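# Gather floor foam blocks into the tote by the door

## Task

Find every yellow foam block lying on this room's floor and place each one completely inside the tote next to the door. The tote must still be standing on the floor at the end. Leave the blocks on the desks standing, and don't let the robot fall or finish leaning.

## Robot and tools

ROBOT. TidyBot++: a wheeled base 0.54 m long, 0.50 m wide and 0.38 m tall on four driven casters, carrying one seven-joint arm with a two-finger gripper. The arm's shoulder sits 0.12 m ahead of the base centre and 0.68 m up. Two cameras: base_camera (fixed, front of base, looking forward and down) and wrist_camera (on the hand, looking along the fingers). The arm begins folded, hand down, poking about 0.08 m past the base front, elbow up to 1.15 m high.

FRAMES. Base frame: origin on the floor below the base centre, x ahead, y to the left, z up, metres. hand_pose and every target use this frame; hand_pose is the midpoint between the finger pads, its z axis runs out along the fingers and the fingers close along its y axis. Odometry frame = the base frame as it was when the scene began; base_odometry reports x, y in metres and heading in rad (positive left, -3.142 to 3.142). Odometry counts wheel turns only, so slip looks like travel and it drifts a few cm over many moves. base_tilt is in degrees, positive when leaning forward or right.

move: one action plus optional "cameras" and "blocking". Action keys:
- "base": an object with any of translate_m (forward +, -2 to 2 m), strafe_m (left +, -2 to 2 m), rotate_rad (counter-clockwise from above +, -6.3 to 6.3 rad). These are offsets relative to where the base last reported itself, measured along its axes at the start of the command; translate and strafe together make one straight drive.
- "joints": absolute targets by name, radians: joint_1_rad (any angle; positive turns the arm clockwise seen from above, opposite to heading), joint_2_rad (shoulder, ±2.249, 0 = upper arm vertical, + leans forward), joint_3_rad (any angle), joint_4_rad (elbow, ±2.579, 0 straight), joint_5_rad (any), joint_6_rad (wrist, ±2.099), joint_7_rad (any; hand down, + is counter-clockwise from above, 1.57 opens fingers left/right), and gripper_pos from 0 (open, about 85 mm gap) to 1 (closed). Unbounded joints take the short way, so send steps below half a turn.
- "target": one list of seven numbers, an absolute hand pose in the base frame: x, y, z in metres, then quaternion qw, qx, qy, qz. With a target, "joints" may only contain gripper_pos.
- "speeds": caps for this action only: translate_m or strafe_m 0.05 to 0.5 m/s (name only one when driving both), rotate_rad 0.1 to 1.57 rad/s.
"cameras": list of base_camera, wrist_camera or all; omitted means all, [] means none. "blocking": true/omitted returns after everything settles; false returns in about half a second while motion continues. A newer move overrides only the parts it names. Calling move with no action just reports state and images.

wait(seconds 0 to 10, cameras): lets time pass, returns state; ends early once moves stop. stop(cameras): brakes all running motions. zoom_image(camera, region [x0, y0, x1, y1] pixels, at most 504x504): enlarges part of that camera's latest image (base_camera is 644x364, wrist_camera 644x476). read_manual(section "licences"): licence texts only. finished_scene(scene = current scene number): ends the scene for good; the task must stay done afterwards.

RESULTS. base_status, joint_status, hand_status report "done", "moving", "off_target" (resting away from target, possibly still pushing), "contact_stop" or "time_out" (unplanned stops; the later calls of that reply are then skipped), "not_followed" (a check held back the targets; "joint command not followed" with "cause:" means self-collision, "pose unreachable" for a target), "torque_fault", "limit_stop_at_motor_heat". Base "done" only means the wheels turned enough; a blocked base can report it while short. hand_target is where the hand would be with joints on target. motor_effort gives percent of maximum per motor, peak in brackets. "ARM HIT" flags a hard hit on the base or arm. Temperatures are listed per joint; MOTOR HOT appears from 60 °C, and at 75 °C an over-temperature stop lets the arm sag for 30 to 60 s. on_its_own lists uncommanded actions. A refused call (out-of-range value) or an unplanned stop cancels the reply's later move, wait and finished_scene calls; a call with an unknown key is merely invalid.

HAND TIPS. Targets settle within about 3 cm; correct by adding (wanted − measured hand_pose) to the previous target. To hold still, resend hand_target, not hand_pose. Low, forward, close-in targets miss and can drive the arm into the base. Unreachable targets wander up to 10 s then time out. Hand pointing down reaches at most about 0.94 m high, only close in. Loads make the arm sag; never command a holding joint to its current reading. Closed fingertips reach about 20 mm beyond the hand point, and the hand sits 1 to 2 cm off its commanded spot, so keep margin above the floor. Trust camera images over hand_pose.

AVOID. Arm catching on furniture above about 0.6 m while driving, sideways swings with the arm stretched, or reaching far over nearby furniture can tip the robot; back off or retract to recover. Don't drive the arm into things (torque faults freeze the arm 10 s). Don't drop, fling or release moving blocks, slam, push hard, or over-squeeze something still resting on a surface. Keep the tote on the floor and the desk blocks undisturbed. Thinking time lets the simulation run, so keep long moves blocking.

Each tool is called after ">>>" by a JSON object that holds its "op" and its "data".

## Session

>>> {"op": "move", "data": {}}

Scene clock: 0.00 s.
Motor temperatures (°C): [36 37 34 38 40 46 46]
base_odometry: x=+0.000 y=+0.000 heading=+0.000
base_tilt: forward=+0.4 right=-0.1
base_status: not commanded
joint_positions: joint_1_rad=+0.001 joint_2_rad=-0.331 joint_3_rad=+3.105 joint_4_rad=-2.544 joint_5_rad=+0.026 joint_6_rad=-0.913 joint_7_rad=+1.594 gripper_pos=+0.000
joint_status: not commanded
motor_effort: joint_1_rad=-1 joint_2_rad=-2 joint_3_rad=+1 joint_4_rad=+14 joint_5_rad=+0 joint_6_rad=+1 joint_7_rad=-1
hand_pose: x=+0.2385 y=-0.0022 z=+0.5801 quat_wxyz=(+0.016, +0.999, +0.036, +0.008) (m; base frame)
hand_target: x=+0.2386 y=-0.0022 z=+0.5802 quat_wxyz=(+0.016, +0.999, +0.036, +0.008) (m; base frame)
hand_status: not commanded
pictures: base_camera, wrist_camera
camera_calibration:
wrist_camera: T_world_to_cam=[[0.0850091, -0.996283, 0.0139151, -0.0250528], [-0.996309, -0.0848274, 0.0131608, 0.286562], [-0.0119315, -0.0149825, -0.999817, 0.719419], [0, 0, 0, 1]] pos_world=[0.296218, 0.0101273, 0.715864]

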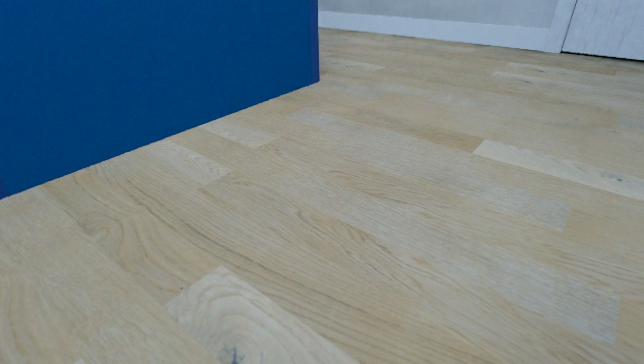

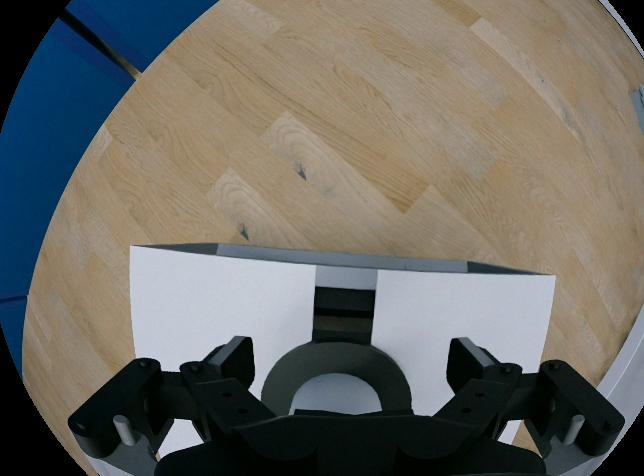

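>>> {"op": "move", "data": {"joints": {"joint_2_rad":-0.9,"joint_4_rad":-2.5,"joint_6_rad":-0.35}}}

>>> {"op": "move", "data": {"base": {"rotate_rad":1.4}}}

>>> {"op": "move", "data": {"base": {"rotate_rad":1.5}}}

>>> {"op": "move", "data": {"base": {"rotate_rad":1.6}}}

Scene clock: 19.30 s.
move: done
base_odometry: x=+0.000 y=+0.000 heading=+0.000
base_tilt: forward=+0.4 right=-0.1
base_status: not commanded
joint_positions: joint_1_rad=+0.001 joint_2_rad=-0.894 joint_3_rad=+3.105 joint_4_rad=-2.522 joint_5_rad=+0.026 joint_6_rad=-0.383 joint_7_rad=+1.594 gripper_pos=+0.000
joint_status: all done
motor_effort: joint_1_rad=-1(1) joint_2_rad=+8(9) joint_3_rad=+2(2) joint_4_rad=+22(23) joint_5_rad=+0(0) joint_6_rad=+8(9) joint_7_rad=-1(1)
hand_pose: x=+0.3862 y=+0.0075 z=+0.7945 quat_wxyz=(+0.023, +0.844, +0.034, +0.536)
hand_target: x=+0.3925 y=+0.0086 z=+0.8185 quat_wxyz=(+0.023, +0.827, +0.034, +0.561)
hand_status: not commanded
pictures: base_camera, wrist_camera
wrist_camera: T_world_to_cam=[[0.0562539, -0.995357, 0.0780959, -0.0708683], [-0.448115, -0.0950695, -0.888907, 0.936812], [0.892204, 0.0150085, -0.451382, 0.150484], [0, 0, 0, 1]] pos_world=[0.289523, 0.0162645, 0.906199]

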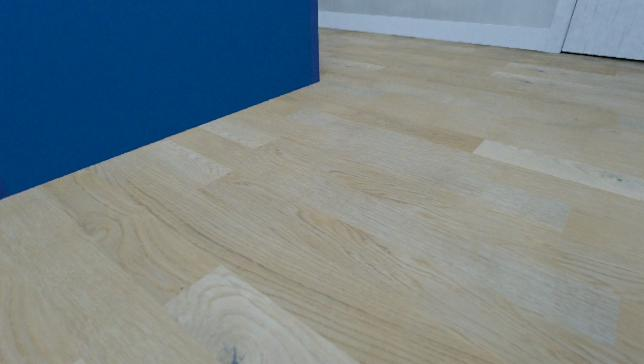

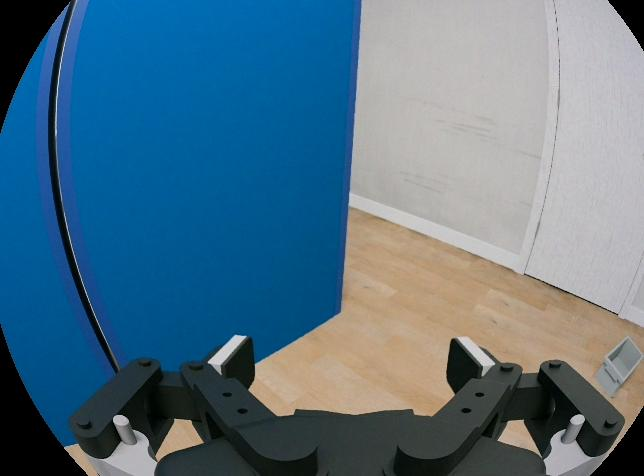

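Scene clock: 21.50 s.
move: done
base_odometry: x=+0.000 y=+0.000 heading=+1.399
base_tilt: forward=+0.4 right=-0.1
base_status: done
joint_positions: joint_1_rad=+0.001 joint_2_rad=-0.894 joint_3_rad=+3.105 joint_4_rad=-2.521 joint_5_rad=+0.026 joint_6_rad=-0.380 joint_7_rad=+1.594 gripper_pos=+0.000
joint_status: not commanded
motor_effort: joint_1_rad=-1(2) joint_2_rad=+8(8) joint_3_rad=+2(2) joint_4_rad=+22(23) joint_5_rad=+0(1) joint_6_rad=+8(9) joint_7_rad=-1(1)
hand_pose: x=+0.3866 y=+0.0076 z=+0.7955 quat_wxyz=(+0.023, +0.843, +0.034, +0.537)
hand_target: x=+0.3925 y=+0.0086 z=+0.8185 quat_wxyz=(+0.023, +0.827, +0.034, +0.561)
hand_status: not commanded
pictures: base_camera, wrist_camera
wrist_camera: T_world_to_cam=[[0.0561819, -0.995354, 0.0781906, -0.0708803], [-0.445232, -0.0950729, -0.890354, 0.937824], [0.893651, 0.0152088, -0.448505, 0.147727], [0, 0, 0, 1]] pos_world=[0.289515, 0.016364, 0.906794]

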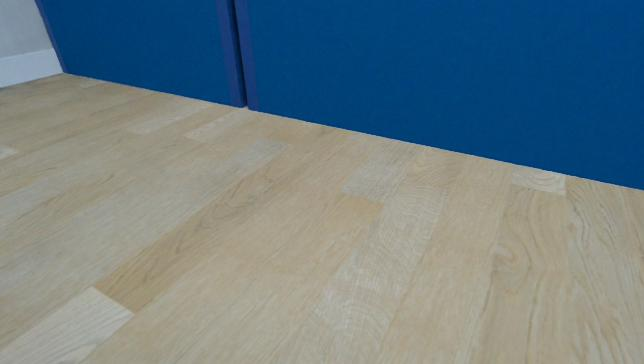

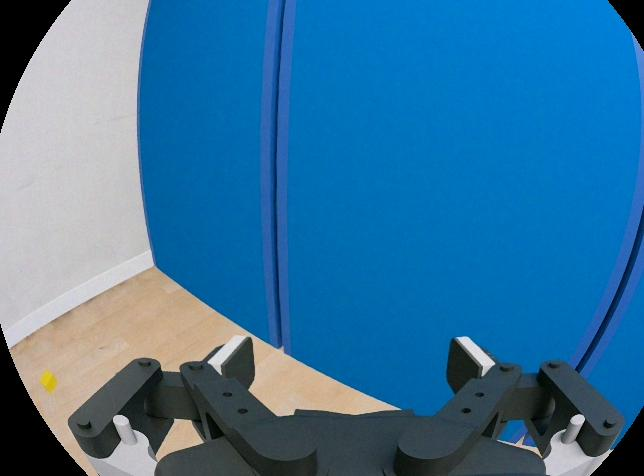

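Scene clock: 23.77 s.
move: done
base_odometry: x=+0.000 y=+0.000 heading=+2.898
base_tilt: forward=+0.4 right=-0.1
base_status: done
joint_positions: joint_1_rad=+0.001 joint_2_rad=-0.894 joint_3_rad=+3.105 joint_4_rad=-2.521 joint_5_rad=+0.026 joint_6_rad=-0.379 joint_7_rad=+1.594 gripper_pos=+0.000
joint_status: not commanded
motor_effort: joint_1_rad=-1(2) joint_2_rad=+8(8) joint_3_rad=+2(2) joint_4_rad=+22(23) joint_5_rad=+0(1) joint_6_rad=+8(9) joint_7_rad=-1(1)
hand_pose: x=+0.3867 y=+0.0076 z=+0.7957 quat_wxyz=(+0.023, +0.843, +0.034, +0.537)
hand_target: x=+0.3925 y=+0.0086 z=+0.8185 quat_wxyz=(+0.023, +0.827, +0.034, +0.561)
hand_status: not commanded
pictures: base_camera, wrist_camera
wrist_camera: T_world_to_cam=[[0.0562259, -0.995353, 0.0781679, -0.0708882], [-0.444746, -0.0950641, -0.890598, 0.938081], [0.89389, 0.0153098, -0.448024, 0.147311], [0, 0, 0, 1]] pos_world=[0.289514, 0.0163637, 0.906993]

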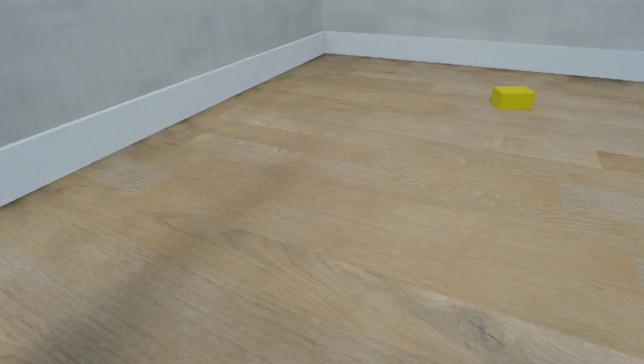

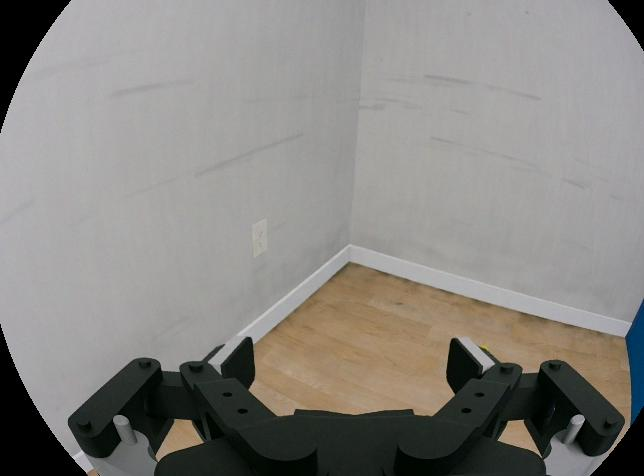

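Scene clock: 26.07 s.
move: done
base_odometry: x=+0.000 y=+0.000 heading=-1.786
base_tilt: forward=+0.4 right=-0.1
base_status: done
joint_positions: joint_1_rad=+0.001 joint_2_rad=-0.894 joint_3_rad=+3.105 joint_4_rad=-2.521 joint_5_rad=+0.026 joint_6_rad=-0.379 joint_7_rad=+1.594 gripper_pos=+0.000
joint_status: not commanded
motor_effort: joint_1_rad=+0(2) joint_2_rad=+8(8) joint_3_rad=+2(2) joint_4_rad=+23(23) joint_5_rad=+0(1) joint_6_rad=+8(9) joint_7_rad=-1(1)
hand_pose: x=+0.3868 y=+0.0076 z=+0.7959 quat_wxyz=(+0.023, +0.842, +0.034, +0.537)
hand_target: x=+0.3925 y=+0.0086 z=+0.8185 quat_wxyz=(+0.023, +0.827, +0.034, +0.561)
hand_status: not commanded
pictures: base_camera, wrist_camera
wrist_camera: T_world_to_cam=[[0.0561976, -0.995353, 0.0781899, -0.0709133], [-0.444427, -0.0950656, -0.890756, 0.938265], [0.89405, 0.0153087, -0.447705, 0.14693], [0, 0, 0, 1]] pos_world=[0.289613, 0.0163637, 0.907092]

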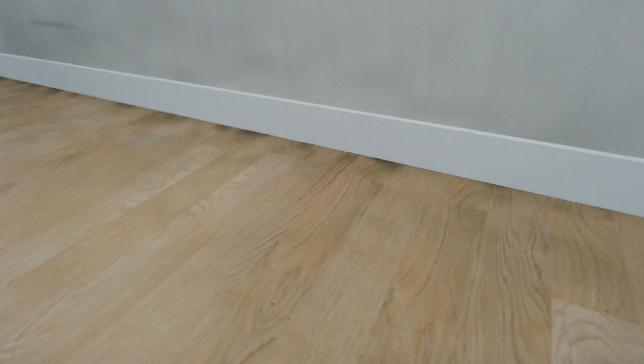

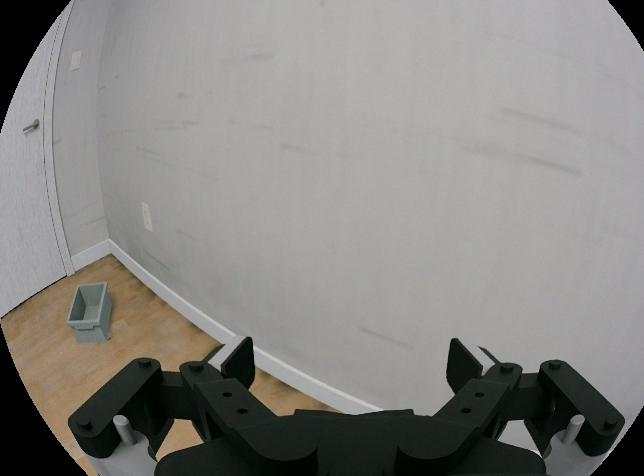

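>>> {"op": "move", "data": {"base": {"rotate_rad":-2.013}, "joints": {"joint_2_rad":-0.331,"joint_4_rad":-2.54,"joint_6_rad":-0.91}}}

>>> {"op": "move", "data": {"base": {"translate_m":0.68}}}

Scene clock: 49.47 s.
move: done
base_odometry: x=+0.000 y=+0.000 heading=+2.485
base_tilt: forward=+0.4 right=-0.1
base_status: done
joint_positions: joint_1_rad=+0.001 joint_2_rad=-0.338 joint_3_rad=+3.105 joint_4_rad=-2.525 joint_5_rad=+0.026 joint_6_rad=-0.873 joint_7_rad=+1.594 gripper_pos=+0.000
joint_status: all done
motor_effort: joint_1_rad=+0(2) joint_2_rad=-2(9) joint_3_rad=+1(2) joint_4_rad=+15(23) joint_5_rad=+0(1) joint_6_rad=+1(9) joint_7_rad=+0(1)
hand_pose: x=+0.2614 y=-0.0012 z=+0.5869 quat_wxyz=(+0.016, +0.998, +0.037, +0.041)
hand_target: x=+0.2415 y=-0.0021 z=+0.5812 quat_wxyz=(+0.016, +0.999, +0.036, +0.011)
hand_status: not commanded
pictures: base_camera, wrist_camera
wrist_camera: T_world_to_cam=[[0.0855694, -0.996188, 0.0169329, -0.0280362], [-0.994846, -0.0863573, -0.0531317, 0.347862], [0.0543914, -0.0122992, -0.998444, 0.708308], [0, 0, 0, 1]] pos_world=[0.309942, 0.0108227, 0.726163]

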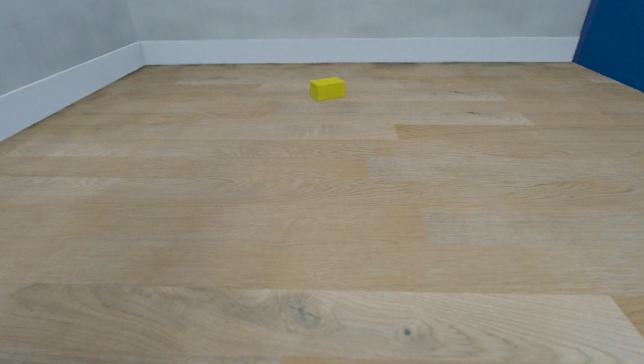

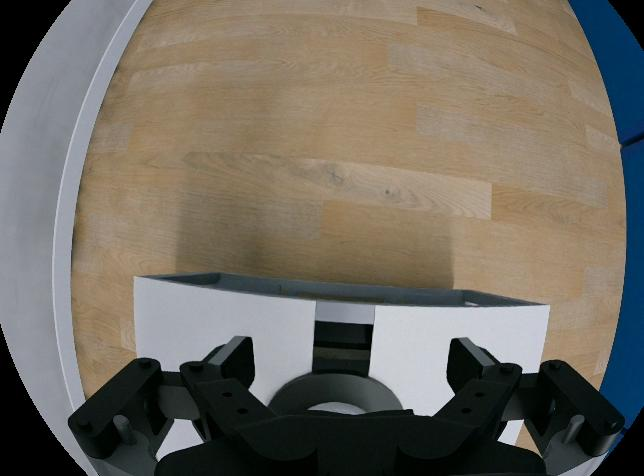

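Scene clock: 51.93 s.
move: done
base_odometry: x=-0.539 y=+0.415 heading=+2.484
base_tilt: forward=+0.4 right=-0.1
base_status: done
joint_positions: joint_1_rad=+0.001 joint_2_rad=-0.330 joint_3_rad=+3.105 joint_4_rad=-2.531 joint_5_rad=+0.026 joint_6_rad=-0.879 joint_7_rad=+1.594 gripper_pos=+0.000
joint_status: not commanded
motor_effort: joint_1_rad=-1(1) joint_2_rad=-2(4) joint_3_rad=+1(1) joint_4_rad=+15(16) joint_5_rad=+0(1) joint_6_rad=+1(2) joint_7_rad=+0(1)
hand_pose: x=+0.2558 y=-0.0014 z=+0.5839 quat_wxyz=(+0.016, +0.999, +0.037, +0.031)
hand_target: x=+0.2415 y=-0.0021 z=+0.5812 quat_wxyz=(+0.016, +0.999, +0.036, +0.011)
hand_status: not commanded
pictures: base_camera, wrist_camera
wrist_camera: T_world_to_cam=[[0.0856687, -0.9962, 0.0157129, -0.0269723], [-0.995727, -0.0861525, -0.0332537, 0.330721], [0.0344811, -0.0127969, -0.999323, 0.711195], [0, 0, 0, 1]] pos_world=[0.307095, 0.0107237, 0.722135]

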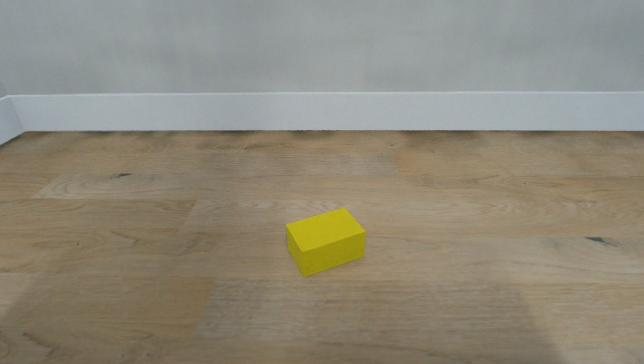

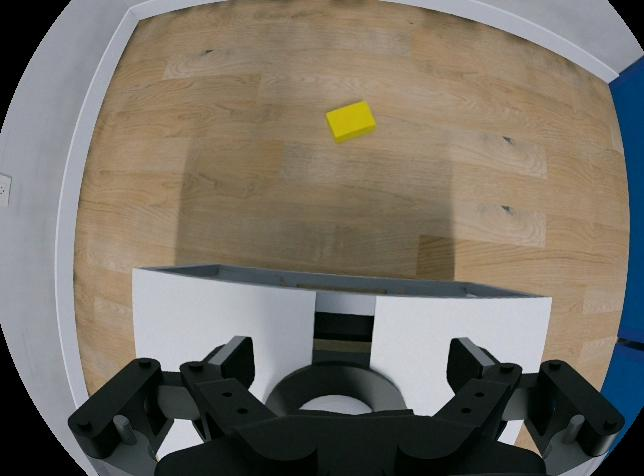

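>>> {"op": "move", "data": {"target": [0.594, 0.0, 0.18, 0, 0.839, -0.545, 0]}}

Scene clock: 73.13 s.
move: done
base_odometry: x=-0.539 y=+0.415 heading=+2.484
base_tilt: forward=+0.4 right=-0.1
base_status: not commanded
joint_positions: joint_1_rad=-0.073 joint_2_rad=+1.307 joint_3_rad=+3.267 joint_4_rad=-1.648 joint_5_rad=-0.504 joint_6_rad=-0.300 joint_7_rad=+0.991 gripper_pos=+0.000
joint_status: not commanded
motor_effort: joint_1_rad=-1(1) joint_2_rad=-42(43) joint_3_rad=+2(2) joint_4_rad=+3(15) joint_5_rad=+0(1) joint_6_rad=-1(1) joint_7_rad=-1(1)
hand_pose: x=+0.5614 y=+0.0023 z=+0.1730 quat_wxyz=(+0.010, +0.869, -0.494, -0.038)
hand_target: x=+0.5940 y=+0.0000 z=+0.1800 quat_wxyz=(+0.000, +0.839, -0.545, +0.000)
hand_status: done (0.033 m and 8.1 deg from the pose sent, 0.527 m and 70.3 deg at the start)
pictures: base_camera, wrist_camera
wrist_camera: T_world_to_cam=[[-0.852398, -0.521717, 0.0350545, 0.479112], [-0.517725, 0.851477, 0.0833556, 0.330951], [-0.0733362, 0.0529036, -0.995903, 0.34983], [0, 0, 0, 1]] pos_world=[0.605391, -0.0503438, 0.304015]

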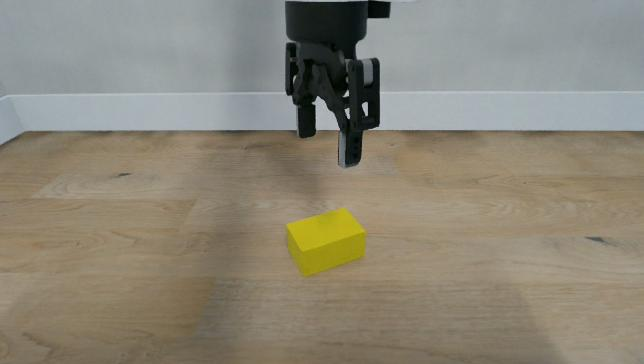

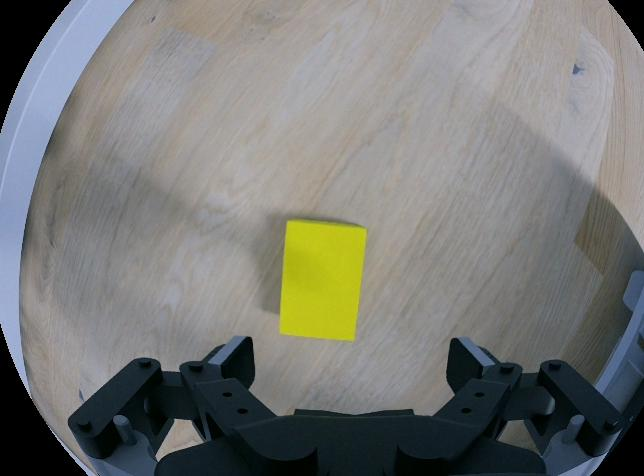

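>>> {"op": "move", "data": {"target": [0.611, 0.003, 0.09, 0, 0.839, -0.545, 0]}}

Scene clock: 88.10 s.
move: done
base_odometry: x=-0.539 y=+0.415 heading=+2.484
base_tilt: forward=+0.5 right=-0.1
base_status: not commanded
joint_positions: joint_1_rad=-0.074 joint_2_rad=+1.532 joint_3_rad=+3.267 joint_4_rad=-1.423 joint_5_rad=-0.506 joint_6_rad=-0.296 joint_7_rad=+0.954 gripper_pos=+0.000
joint_status: not commanded
motor_effort: joint_1_rad=-1(1) joint_2_rad=-43(45) joint_3_rad=+2(2) joint_4_rad=+3(4) joint_5_rad=+0(0) joint_6_rad=+0(1) joint_7_rad=-1(1)
hand_pose: x=+0.5760 y=+0.0014 z=+0.0794 quat_wxyz=(+0.013, +0.866, -0.499, -0.035)
hand_target: x=+0.6110 y=+0.0030 z=+0.0900 quat_wxyz=(+0.000, +0.839, -0.545, +0.000)
hand_status: done (0.037 m and 7.5 deg from the pose sent, 0.097 m and 8.1 deg at the start)
pictures: base_camera, wrist_camera
wrist_camera: T_world_to_cam=[[-0.858216, -0.511846, 0.0384719, 0.497519], [-0.508248, 0.857875, 0.0757274, 0.342266], [-0.0717648, 0.0454372, -0.996386, 0.257013], [0, 0, 0, 1]] pos_world=[0.619379, -0.050647, 0.211025]

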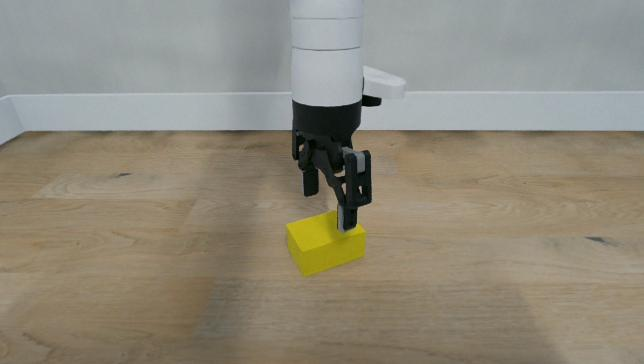

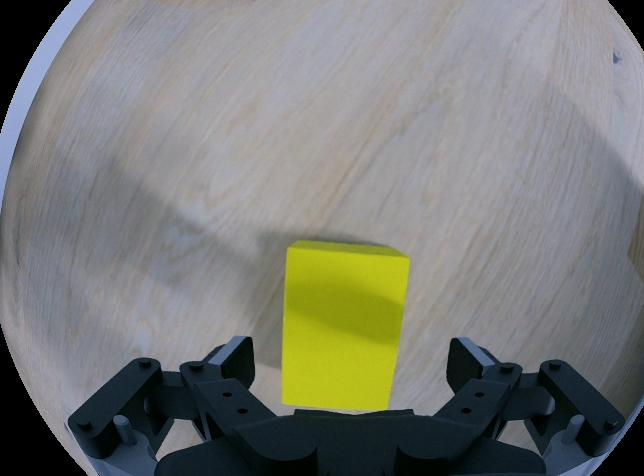

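>>> {"op": "move", "data": {"target": [0.615, 0.001, 0.038, 0, 0.839, -0.545, 0]}}

>>> {"op": "move", "data": {"joints": {"gripper_pos":0.5}}}

Scene clock: 97.70 s.
move: done
base_odometry: x=-0.539 y=+0.415 heading=+2.484
base_tilt: forward=+0.5 right=-0.1
base_status: not commanded
joint_positions: joint_1_rad=-0.074 joint_2_rad=+1.613 joint_3_rad=+3.273 joint_4_rad=-1.295 joint_5_rad=-0.506 joint_6_rad=-0.310 joint_7_rad=+0.928 gripper_pos=+0.000
joint_status: not commanded
motor_effort: joint_1_rad=+0(2) joint_2_rad=-35(43) joint_3_rad=+2(3) joint_4_rad=+9(12) joint_5_rad=-1(2) joint_6_rad=+6(10) joint_7_rad=-1(1)
hand_pose: x=+0.6011 y=+0.0028 z=+0.0483 quat_wxyz=(+0.004, +0.864, -0.503, -0.021)
hand_target: x=+0.6150 y=+0.0010 z=+0.0380 quat_wxyz=(+0.000, +0.839, -0.545, +0.000)
hand_status: done (0.017 m and 6.1 deg from the pose sent, 0.057 m and 7.5 deg at the start)
pictures: base_camera, wrist_camera
wrist_camera: T_world_to_cam=[[-0.863842, -0.503689, 0.00861175, 0.525738], [-0.502348, 0.86257, 0.0601583, 0.353368], [-0.0377293, 0.0476412, -0.998152, 0.20726], [0, 0, 0, 1]] pos_world=[0.639488, -0.0498705, 0.181092]

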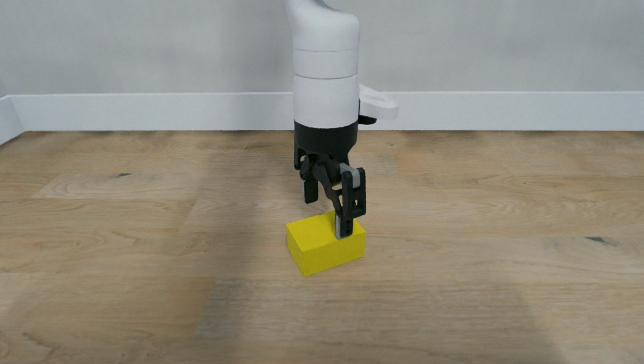

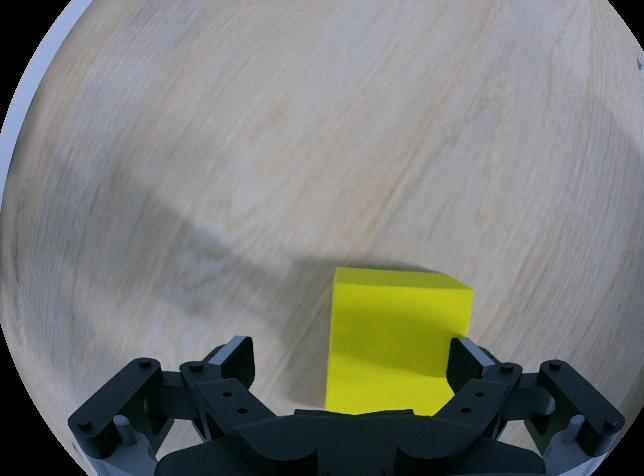

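Scene clock: 98.60 s.
move: done
base_odometry: x=-0.539 y=+0.415 heading=+2.484
base_tilt: forward=+0.4 right=-0.1
base_status: not commanded
joint_positions: joint_1_rad=-0.077 joint_2_rad=+1.591 joint_3_rad=+3.292 joint_4_rad=-1.323 joint_5_rad=-0.506 joint_6_rad=-0.339 joint_7_rad=+0.927 gripper_pos=+0.495
joint_status: all done
motor_effort: joint_1_rad=+0(4) joint_2_rad=-30(35) joint_3_rad=+2(4) joint_4_rad=+13(18) joint_5_rad=-1(4) joint_6_rad=+12(15) joint_7_rad=-1(1)
hand_pose: x=+0.5902 y=-0.0046 z=+0.0580 quat_wxyz=(+0.015, +0.863, -0.504, -0.033)
hand_target: x=+0.6150 y=+0.0010 z=+0.0380 quat_wxyz=(+0.000, +0.839, -0.545, +0.000)
hand_status: not commanded
pictures: base_camera, wrist_camera
wrist_camera: T_world_to_cam=[[-0.863977, -0.501969, 0.0396342, 0.510837], [-0.498796, 0.863966, 0.0690241, 0.351055], [-0.0688906, 0.0398659, -0.996827, 0.235259], [0, 0, 0, 1]] pos_world=[0.632664, -0.0562547, 0.190035]

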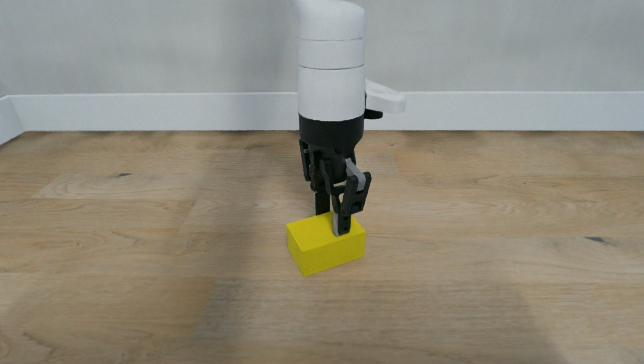

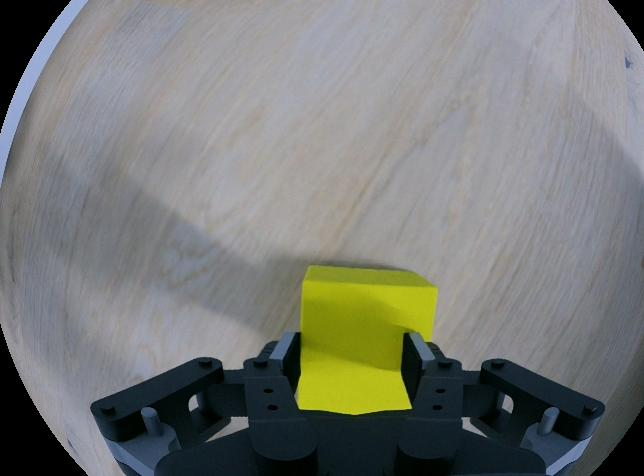

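>>> {"op": "move", "data": {"target": [0.611, -0.002, 0.09, 0, 0.839, -0.545, 0]}}

>>> {"op": "move", "data": {"joints": {"gripper_pos":0.0}}}

Scene clock: 110.47 s.
move: done
base_odometry: x=-0.539 y=+0.415 heading=+2.484
base_tilt: forward=+0.5 right=-0.1
base_status: not commanded
joint_positions: joint_1_rad=-0.078 joint_2_rad=+1.543 joint_3_rad=+3.286 joint_4_rad=-1.387 joint_5_rad=-0.509 joint_6_rad=-0.275 joint_7_rad=+0.927 gripper_pos=+0.500
joint_status: not commanded
motor_effort: joint_1_rad=+0(2) joint_2_rad=-43(44) joint_3_rad=+2(4) joint_4_rad=+4(14) joint_5_rad=+0(2) joint_6_rad=+0(12) joint_7_rad=-1(1)
hand_pose: x=+0.5988 y=-0.0100 z=+0.0764 quat_wxyz=(+0.013, +0.861, -0.508, -0.009)
hand_target: x=+0.6110 y=-0.0020 z=+0.0900 quat_wxyz=(+0.000, +0.839, -0.545, +0.000)
hand_status: done (0.020 m and 5.2 deg from the pose sent, 0.038 m and 6.9 deg at the start)
pictures: base_camera, wrist_camera
wrist_camera: T_world_to_cam=[[-0.869794, -0.49326, 0.0123864, 0.520447], [-0.492779, 0.869672, 0.0289581, 0.358277], [-0.025056, 0.0190838, -0.999504, 0.228075], [0, 0, 0, 1]] pos_world=[0.634947, -0.0592206, 0.21114]

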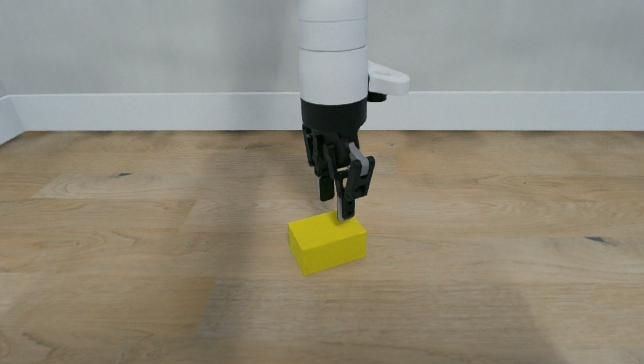

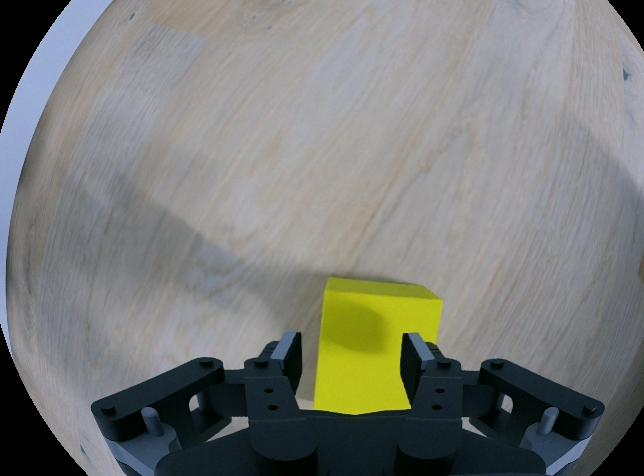

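Scene clock: 111.30 s.
move: done
base_odometry: x=-0.539 y=+0.415 heading=+2.484
base_tilt: forward=+0.5 right=-0.1
base_status: not commanded
joint_positions: joint_1_rad=-0.078 joint_2_rad=+1.543 joint_3_rad=+3.286 joint_4_rad=-1.387 joint_5_rad=-0.509 joint_6_rad=-0.275 joint_7_rad=+0.927 gripper_pos=+0.000
joint_status: all done
motor_effort: joint_1_rad=-1(1) joint_2_rad=-43(44) joint_3_rad=+2(3) joint_4_rad=+4(4) joint_5_rad=+0(0) joint_6_rad=+0(0) joint_7_rad=-1(1)
hand_pose: x=+0.5986 y=-0.0100 z=+0.0764 quat_wxyz=(+0.013, +0.861, -0.509, -0.009)
hand_target: x=+0.6110 y=-0.0020 z=+0.0900 quat_wxyz=(+0.000, +0.839, -0.545, +0.000)
hand_status: not commanded
pictures: base_camera, wrist_camera
wrist_camera: T_world_to_cam=[[-0.869788, -0.493264, 0.0126473, 0.520214], [-0.492774, 0.86967, 0.0291059, 0.358144], [-0.0253558, 0.0190837, -0.999496, 0.228258], [0, 0, 0, 1]] pos_world=[0.634748, -0.0592206, 0.21114]

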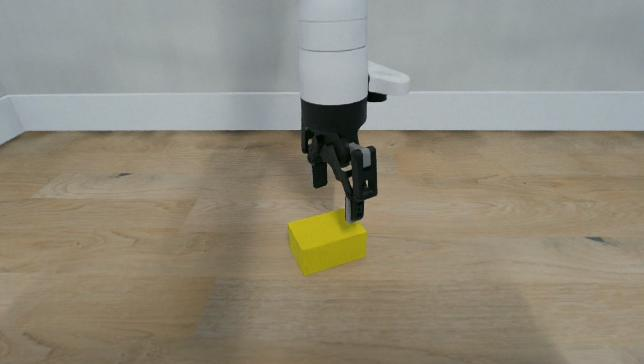

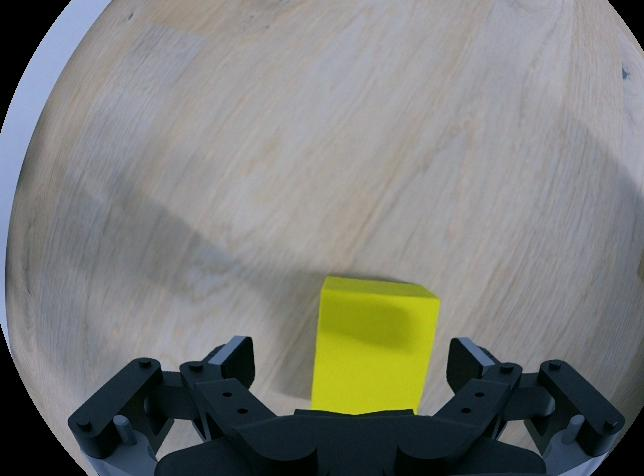

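>>> {"op": "move", "data": {"target": [0.602, -0.007, 0.065, 0, 0.839, -0.545, 0]}}

Scene clock: 119.27 s.
move: done
base_odometry: x=-0.539 y=+0.415 heading=+2.484
base_tilt: forward=+0.4 right=-0.1
base_status: not commanded
joint_positions: joint_1_rad=-0.073 joint_2_rad=+1.582 joint_3_rad=+3.277 joint_4_rad=-1.385 joint_5_rad=-0.509 joint_6_rad=-0.256 joint_7_rad=+0.927 gripper_pos=+0.000
joint_status: not commanded
motor_effort: joint_1_rad=+0(2) joint_2_rad=-42(45) joint_3_rad=+2(2) joint_4_rad=+3(4) joint_5_rad=+0(0) joint_6_rad=+0(0) joint_7_rad=+0(1)
hand_pose: x=+0.5809 y=-0.0106 z=+0.0576 quat_wxyz=(+0.019, +0.860, -0.510, -0.017)
hand_target: x=+0.6020 y=-0.0070 z=+0.0650 quat_wxyz=(+0.000, +0.839, -0.545, +0.000)
hand_status: done (0.023 m and 5.5 deg from the pose sent, 0.012 m and 5.2 deg at the start)
pictures: base_camera, wrist_camera
wrist_camera: T_world_to_cam=[[-0.871501, -0.489427, 0.0307932, 0.50471], [-0.488287, 0.871858, 0.037944, 0.347381], [-0.0454181, 0.0180323, -0.998805, 0.220587], [0, 0, 0, 1]] pos_world=[0.619495, -0.0598262, 0.191601]

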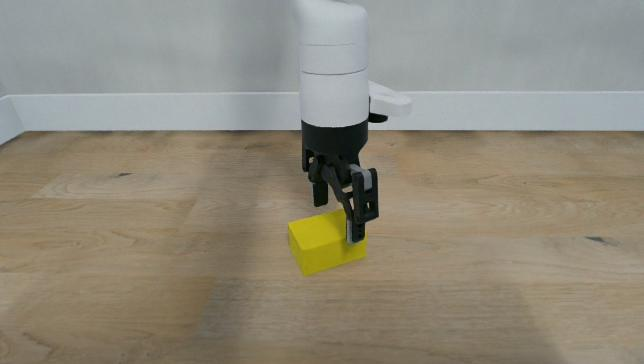

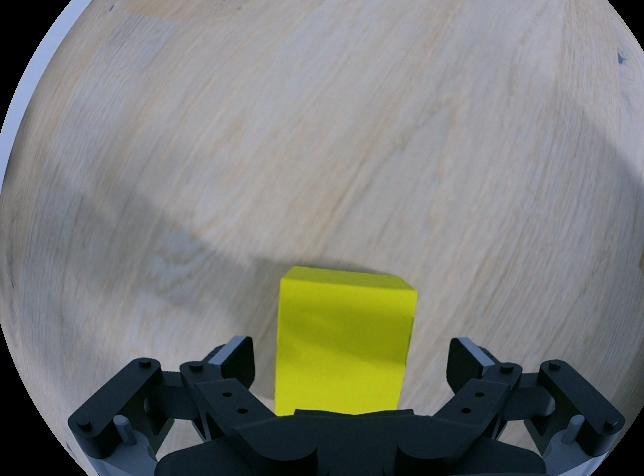

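>>> {"op": "move", "data": {"target": [0.604, -0.006, 0.036, 0, 0.839, -0.545, 0]}}

>>> {"op": "move", "data": {"joints": {"gripper_pos":0.55}}}

Scene clock: 127.43 s.
move: done
base_odometry: x=-0.539 y=+0.415 heading=+2.484
base_tilt: forward=+0.5 right=-0.1
base_status: not commanded
joint_positions: joint_1_rad=-0.073 joint_2_rad=+1.650 joint_3_rad=+3.277 joint_4_rad=-1.314 joint_5_rad=-0.509 joint_6_rad=-0.256 joint_7_rad=+0.927 gripper_pos=+0.000
joint_status: not commanded
motor_effort: joint_1_rad=+0(2) joint_2_rad=-42(45) joint_3_rad=+2(2) joint_4_rad=+3(4) joint_5_rad=+0(0) joint_6_rad=+0(0) joint_7_rad=-1(1)
hand_pose: x=+0.5814 y=-0.0099 z=+0.0293 quat_wxyz=(+0.018, +0.862, -0.506, -0.016)
hand_target: x=+0.6040 y=-0.0060 z=+0.0360 quat_wxyz=(+0.000, +0.839, -0.545, +0.000)
hand_status: done (0.024 m and 5.9 deg from the pose sent, 0.032 m and 5.5 deg at the start)
pictures: base_camera, wrist_camera
wrist_camera: T_world_to_cam=[[-0.866854, -0.497758, 0.0283062, 0.503719], [-0.496697, 0.867125, 0.0372457, 0.352954], [-0.0430843, 0.018227, -0.998905, 0.191119], [0, 0, 0, 1]] pos_world=[0.620197, -0.0588087, 0.163505]

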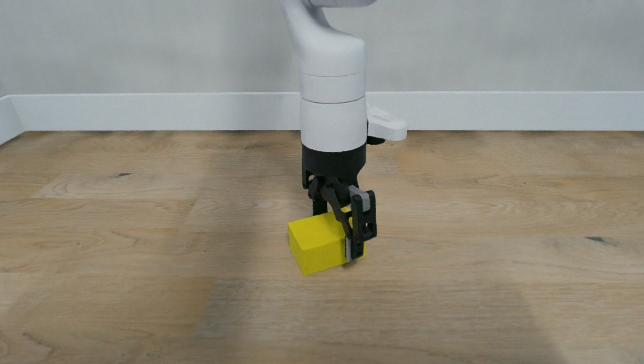

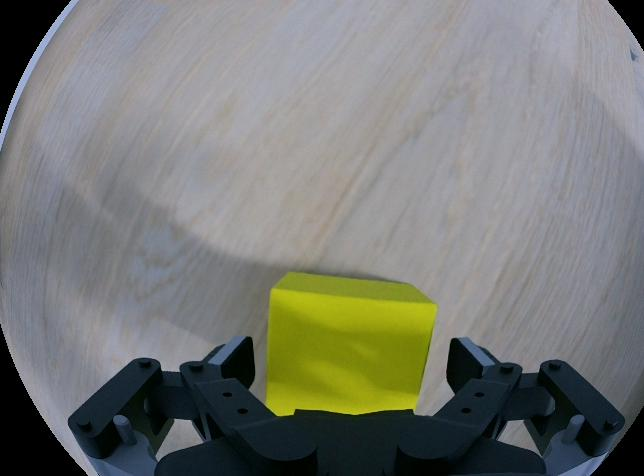

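Scene clock: 128.40 s.
move: off_target
base_odometry: x=-0.539 y=+0.415 heading=+2.484
base_tilt: forward=+0.5 right=-0.1
base_status: not commanded
joint_positions: joint_1_rad=-0.072 joint_2_rad=+1.646 joint_3_rad=+3.277 joint_4_rad=-1.314 joint_5_rad=-0.509 joint_6_rad=-0.258 joint_7_rad=+0.927 gripper_pos=+0.384
joint_status: gripper_pos off_target (ended at +0.384, target +0.550)
motor_effort: joint_1_rad=-1(2) joint_2_rad=-41(43) joint_3_rad=+1(2) joint_4_rad=+5(11) joint_5_rad=+0(1) joint_6_rad=+2(7) joint_7_rad=-1(1)
hand_pose: x=+0.5835 y=-0.0097 z=+0.0311 quat_wxyz=(+0.017, +0.862, -0.506, -0.015)
hand_target: x=+0.6040 y=-0.0060 z=+0.0360 quat_wxyz=(+0.000, +0.839, -0.545, +0.000)
hand_status: not commanded
pictures: base_camera, wrist_camera
wrist_camera: T_world_to_cam=[[-0.867314, -0.497103, 0.0256094, 0.505907], [-0.496105, 0.867476, 0.0369412, 0.353438], [-0.0405791, 0.0193347, -0.998989, 0.191415], [0, 0, 0, 1]] pos_world=[0.62189, -0.0588129, 0.16521]

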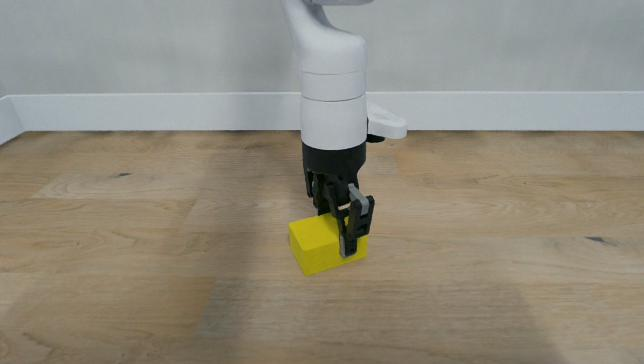

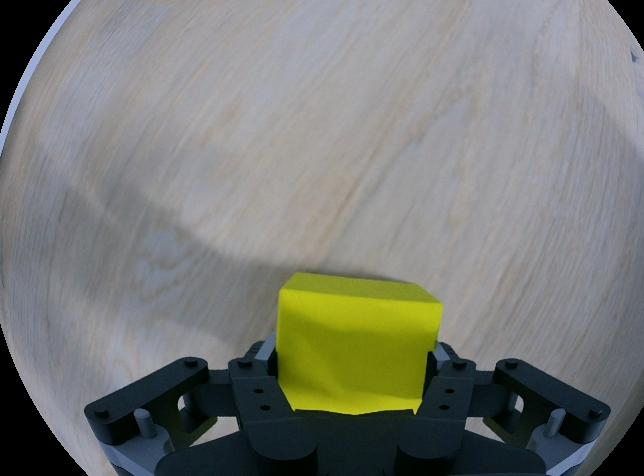

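>>> {"op": "move", "data": {"target": [0.55, -0.006, 0.25, 0, 0.839, -0.545, 0], "cameras": []}}

>>> {"op": "move", "data": {"joints": {"joint_1_rad":0,"joint_2_rad":-0.331,"joint_3_rad":3.105,"joint_4_rad":-2.4,"joint_5_rad":0.026,"joint_6_rad":-0.7,"joint_7_rad":1.59}}}

>>> {"op": "move", "data": {"base": {"rotate_rad":2.935}}}

>>> {"op": "move", "data": {"base": {"translate_m":1.1}}}

Scene clock: 145.57 s.
move: done
base_odometry: x=-0.539 y=+0.415 heading=+2.484
base_tilt: forward=+0.4 right=-0.1
base_status: not commanded
joint_positions: joint_1_rad=-0.072 joint_2_rad=+1.135 joint_3_rad=+3.277 joint_4_rad=-1.849 joint_5_rad=-0.517 joint_6_rad=-0.242 joint_7_rad=+0.927 gripper_pos=+0.384
joint_status: not commanded
motor_effort: joint_1_rad=-1(2) joint_2_rad=-39(45) joint_3_rad=+2(2) joint_4_rad=+3(5) joint_5_rad=+0(0) joint_6_rad=+0(2) joint_7_rad=-1(1)
hand_pose: x=+0.5361 y=-0.0099 z=+0.2390 quat_wxyz=(+0.015, +0.842, -0.539, -0.019)
hand_target: x=+0.5500 y=-0.0060 z=+0.2500 quat_wxyz=(+0.000, +0.839, -0.545, +0.000)
hand_status: done (0.018 m and 2.9 deg from the pose sent, 0.221 m and 5.8 deg at the start)

Scene clock: 148.27 s.
move: done
base_odometry: x=-0.539 y=+0.415 heading=+2.484
base_tilt: forward=+0.4 right=-0.1
base_status: not commanded
joint_positions: joint_1_rad=-0.018 joint_2_rad=-0.319 joint_3_rad=+3.123 joint_4_rad=-2.387 joint_5_rad=-0.031 joint_6_rad=-0.661 joint_7_rad=+1.511 gripper_pos=+0.384
joint_status: all done
motor_effort: joint_1_rad=-1(2) joint_2_rad=-6(42) joint_3_rad=+1(2) joint_4_rad=+18(19) joint_5_rad=+0(2) joint_6_rad=+4(5) joint_7_rad=-1(2)
hand_pose: x=+0.3877 y=+0.0168 z=+0.6463 quat_wxyz=(-0.019, +0.979, -0.021, +0.204)
hand_target: x=+0.3713 y=+0.0044 z=+0.6395 quat_wxyz=(+0.014, +0.982, +0.036, +0.185)
hand_status: not commanded
pictures: base_camera, wrist_camera
wrist_camera: T_world_to_cam=[[-0.0148198, -0.998182, -0.0584134, 0.0658028], [-0.926669, 0.0356553, -0.374185, 0.657178], [0.375587, 0.0485845, -0.925513, 0.588249], [0, 0, 0, 1]] pos_world=[0.389023, 0.0136715, 0.794182]

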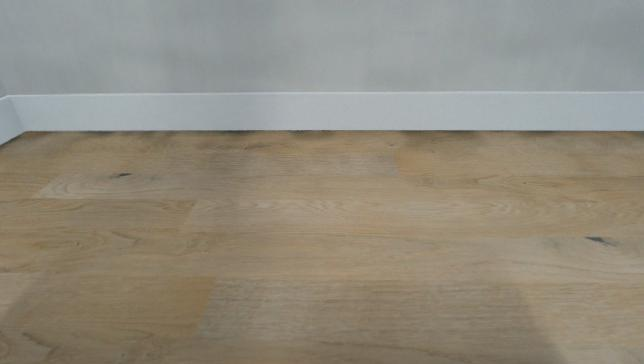

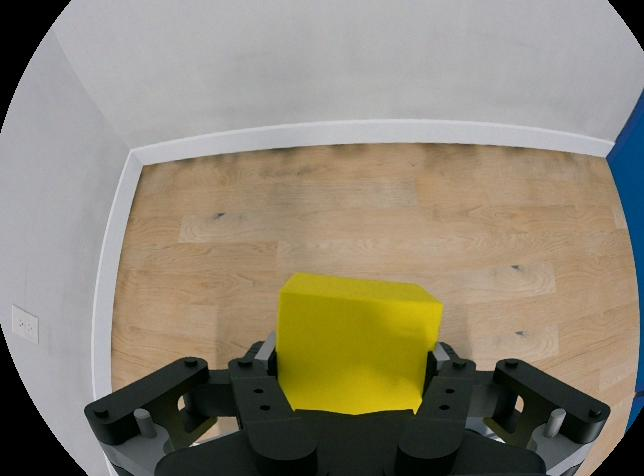

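Scene clock: 151.43 s.
move: done
base_odometry: x=-0.539 y=+0.415 heading=-0.865
base_tilt: forward=+0.4 right=-0.1
base_status: done
joint_positions: joint_1_rad=-0.014 joint_2_rad=-0.319 joint_3_rad=+3.118 joint_4_rad=-2.387 joint_5_rad=-0.026 joint_6_rad=-0.663 joint_7_rad=+1.513 gripper_pos=+0.384
joint_status: not commanded
motor_effort: joint_1_rad=-1(2) joint_2_rad=-6(7) joint_3_rad=+1(2) joint_4_rad=+18(18) joint_5_rad=+0(1) joint_6_rad=+4(4) joint_7_rad=-1(1)
hand_pose: x=+0.3872 y=+0.0159 z=+0.6460 quat_wxyz=(-0.016, +0.979, -0.018, +0.204)
hand_target: x=+0.3713 y=+0.0044 z=+0.6395 quat_wxyz=(+0.014, +0.982, +0.036, +0.185)
hand_status: not commanded
pictures: base_camera, wrist_camera
wrist_camera: T_world_to_cam=[[-0.00970609, -0.998634, -0.0513495, 0.0583202], [-0.927301, 0.0282053, -0.373252, 0.656424], [0.37419, 0.0439937, -0.926308, 0.589401], [0, 0, 0, 1]] pos_world=[0.388721, 0.0137959, 0.793973]

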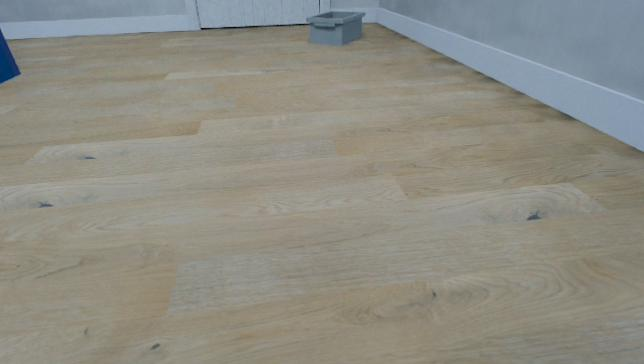

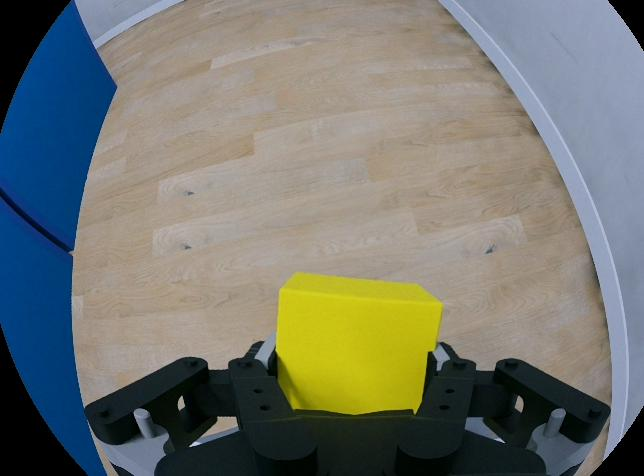

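Scene clock: 154.50 s.
move: done
base_odometry: x=+0.175 y=-0.422 heading=-0.864
base_tilt: forward=+0.5 right=-0.1
base_status: done
joint_positions: joint_1_rad=-0.014 joint_2_rad=-0.325 joint_3_rad=+3.118 joint_4_rad=-2.392 joint_5_rad=-0.026 joint_6_rad=-0.667 joint_7_rad=+1.513 gripper_pos=+0.384
joint_status: not commanded
motor_effort: joint_1_rad=-1(1) joint_2_rad=-6(8) joint_3_rad=+1(2) joint_4_rad=+17(20) joint_5_rad=+0(1) joint_6_rad=+4(5) joint_7_rad=+0(2)
hand_pose: x=+0.3839 y=+0.0157 z=+0.6450 quat_wxyz=(-0.016, +0.979, -0.018, +0.202)
hand_target: x=+0.3713 y=+0.0044 z=+0.6395 quat_wxyz=(+0.014, +0.982, +0.036, +0.185)
hand_status: not commanded
pictures: base_camera, wrist_camera
wrist_camera: T_world_to_cam=[[-0.00969014, -0.998662, -0.0507906, 0.0576955], [-0.92875, 0.0278122, -0.369661, 0.651278], [0.370579, 0.0435897, -0.927777, 0.592047], [0, 0, 0, 1]] pos_world=[0.386033, 0.0136977, 0.792971]

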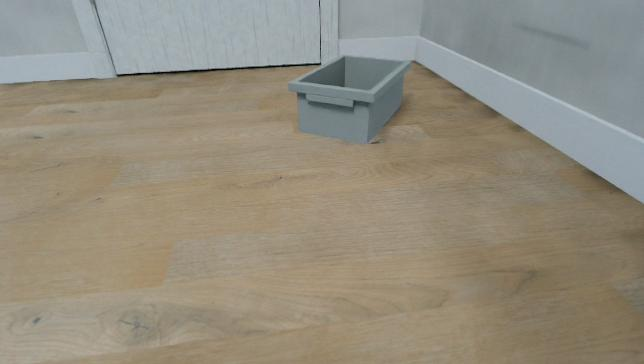

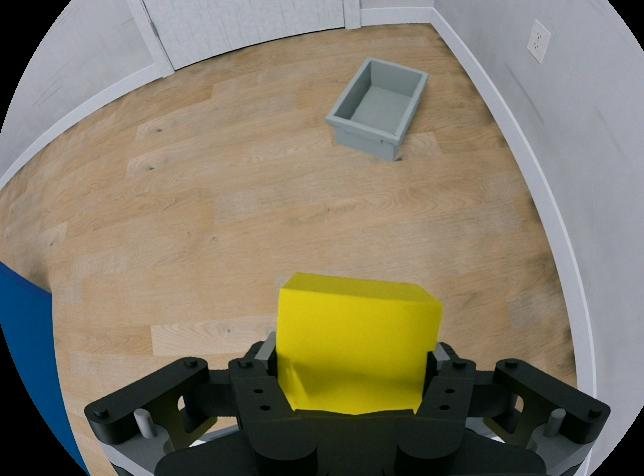

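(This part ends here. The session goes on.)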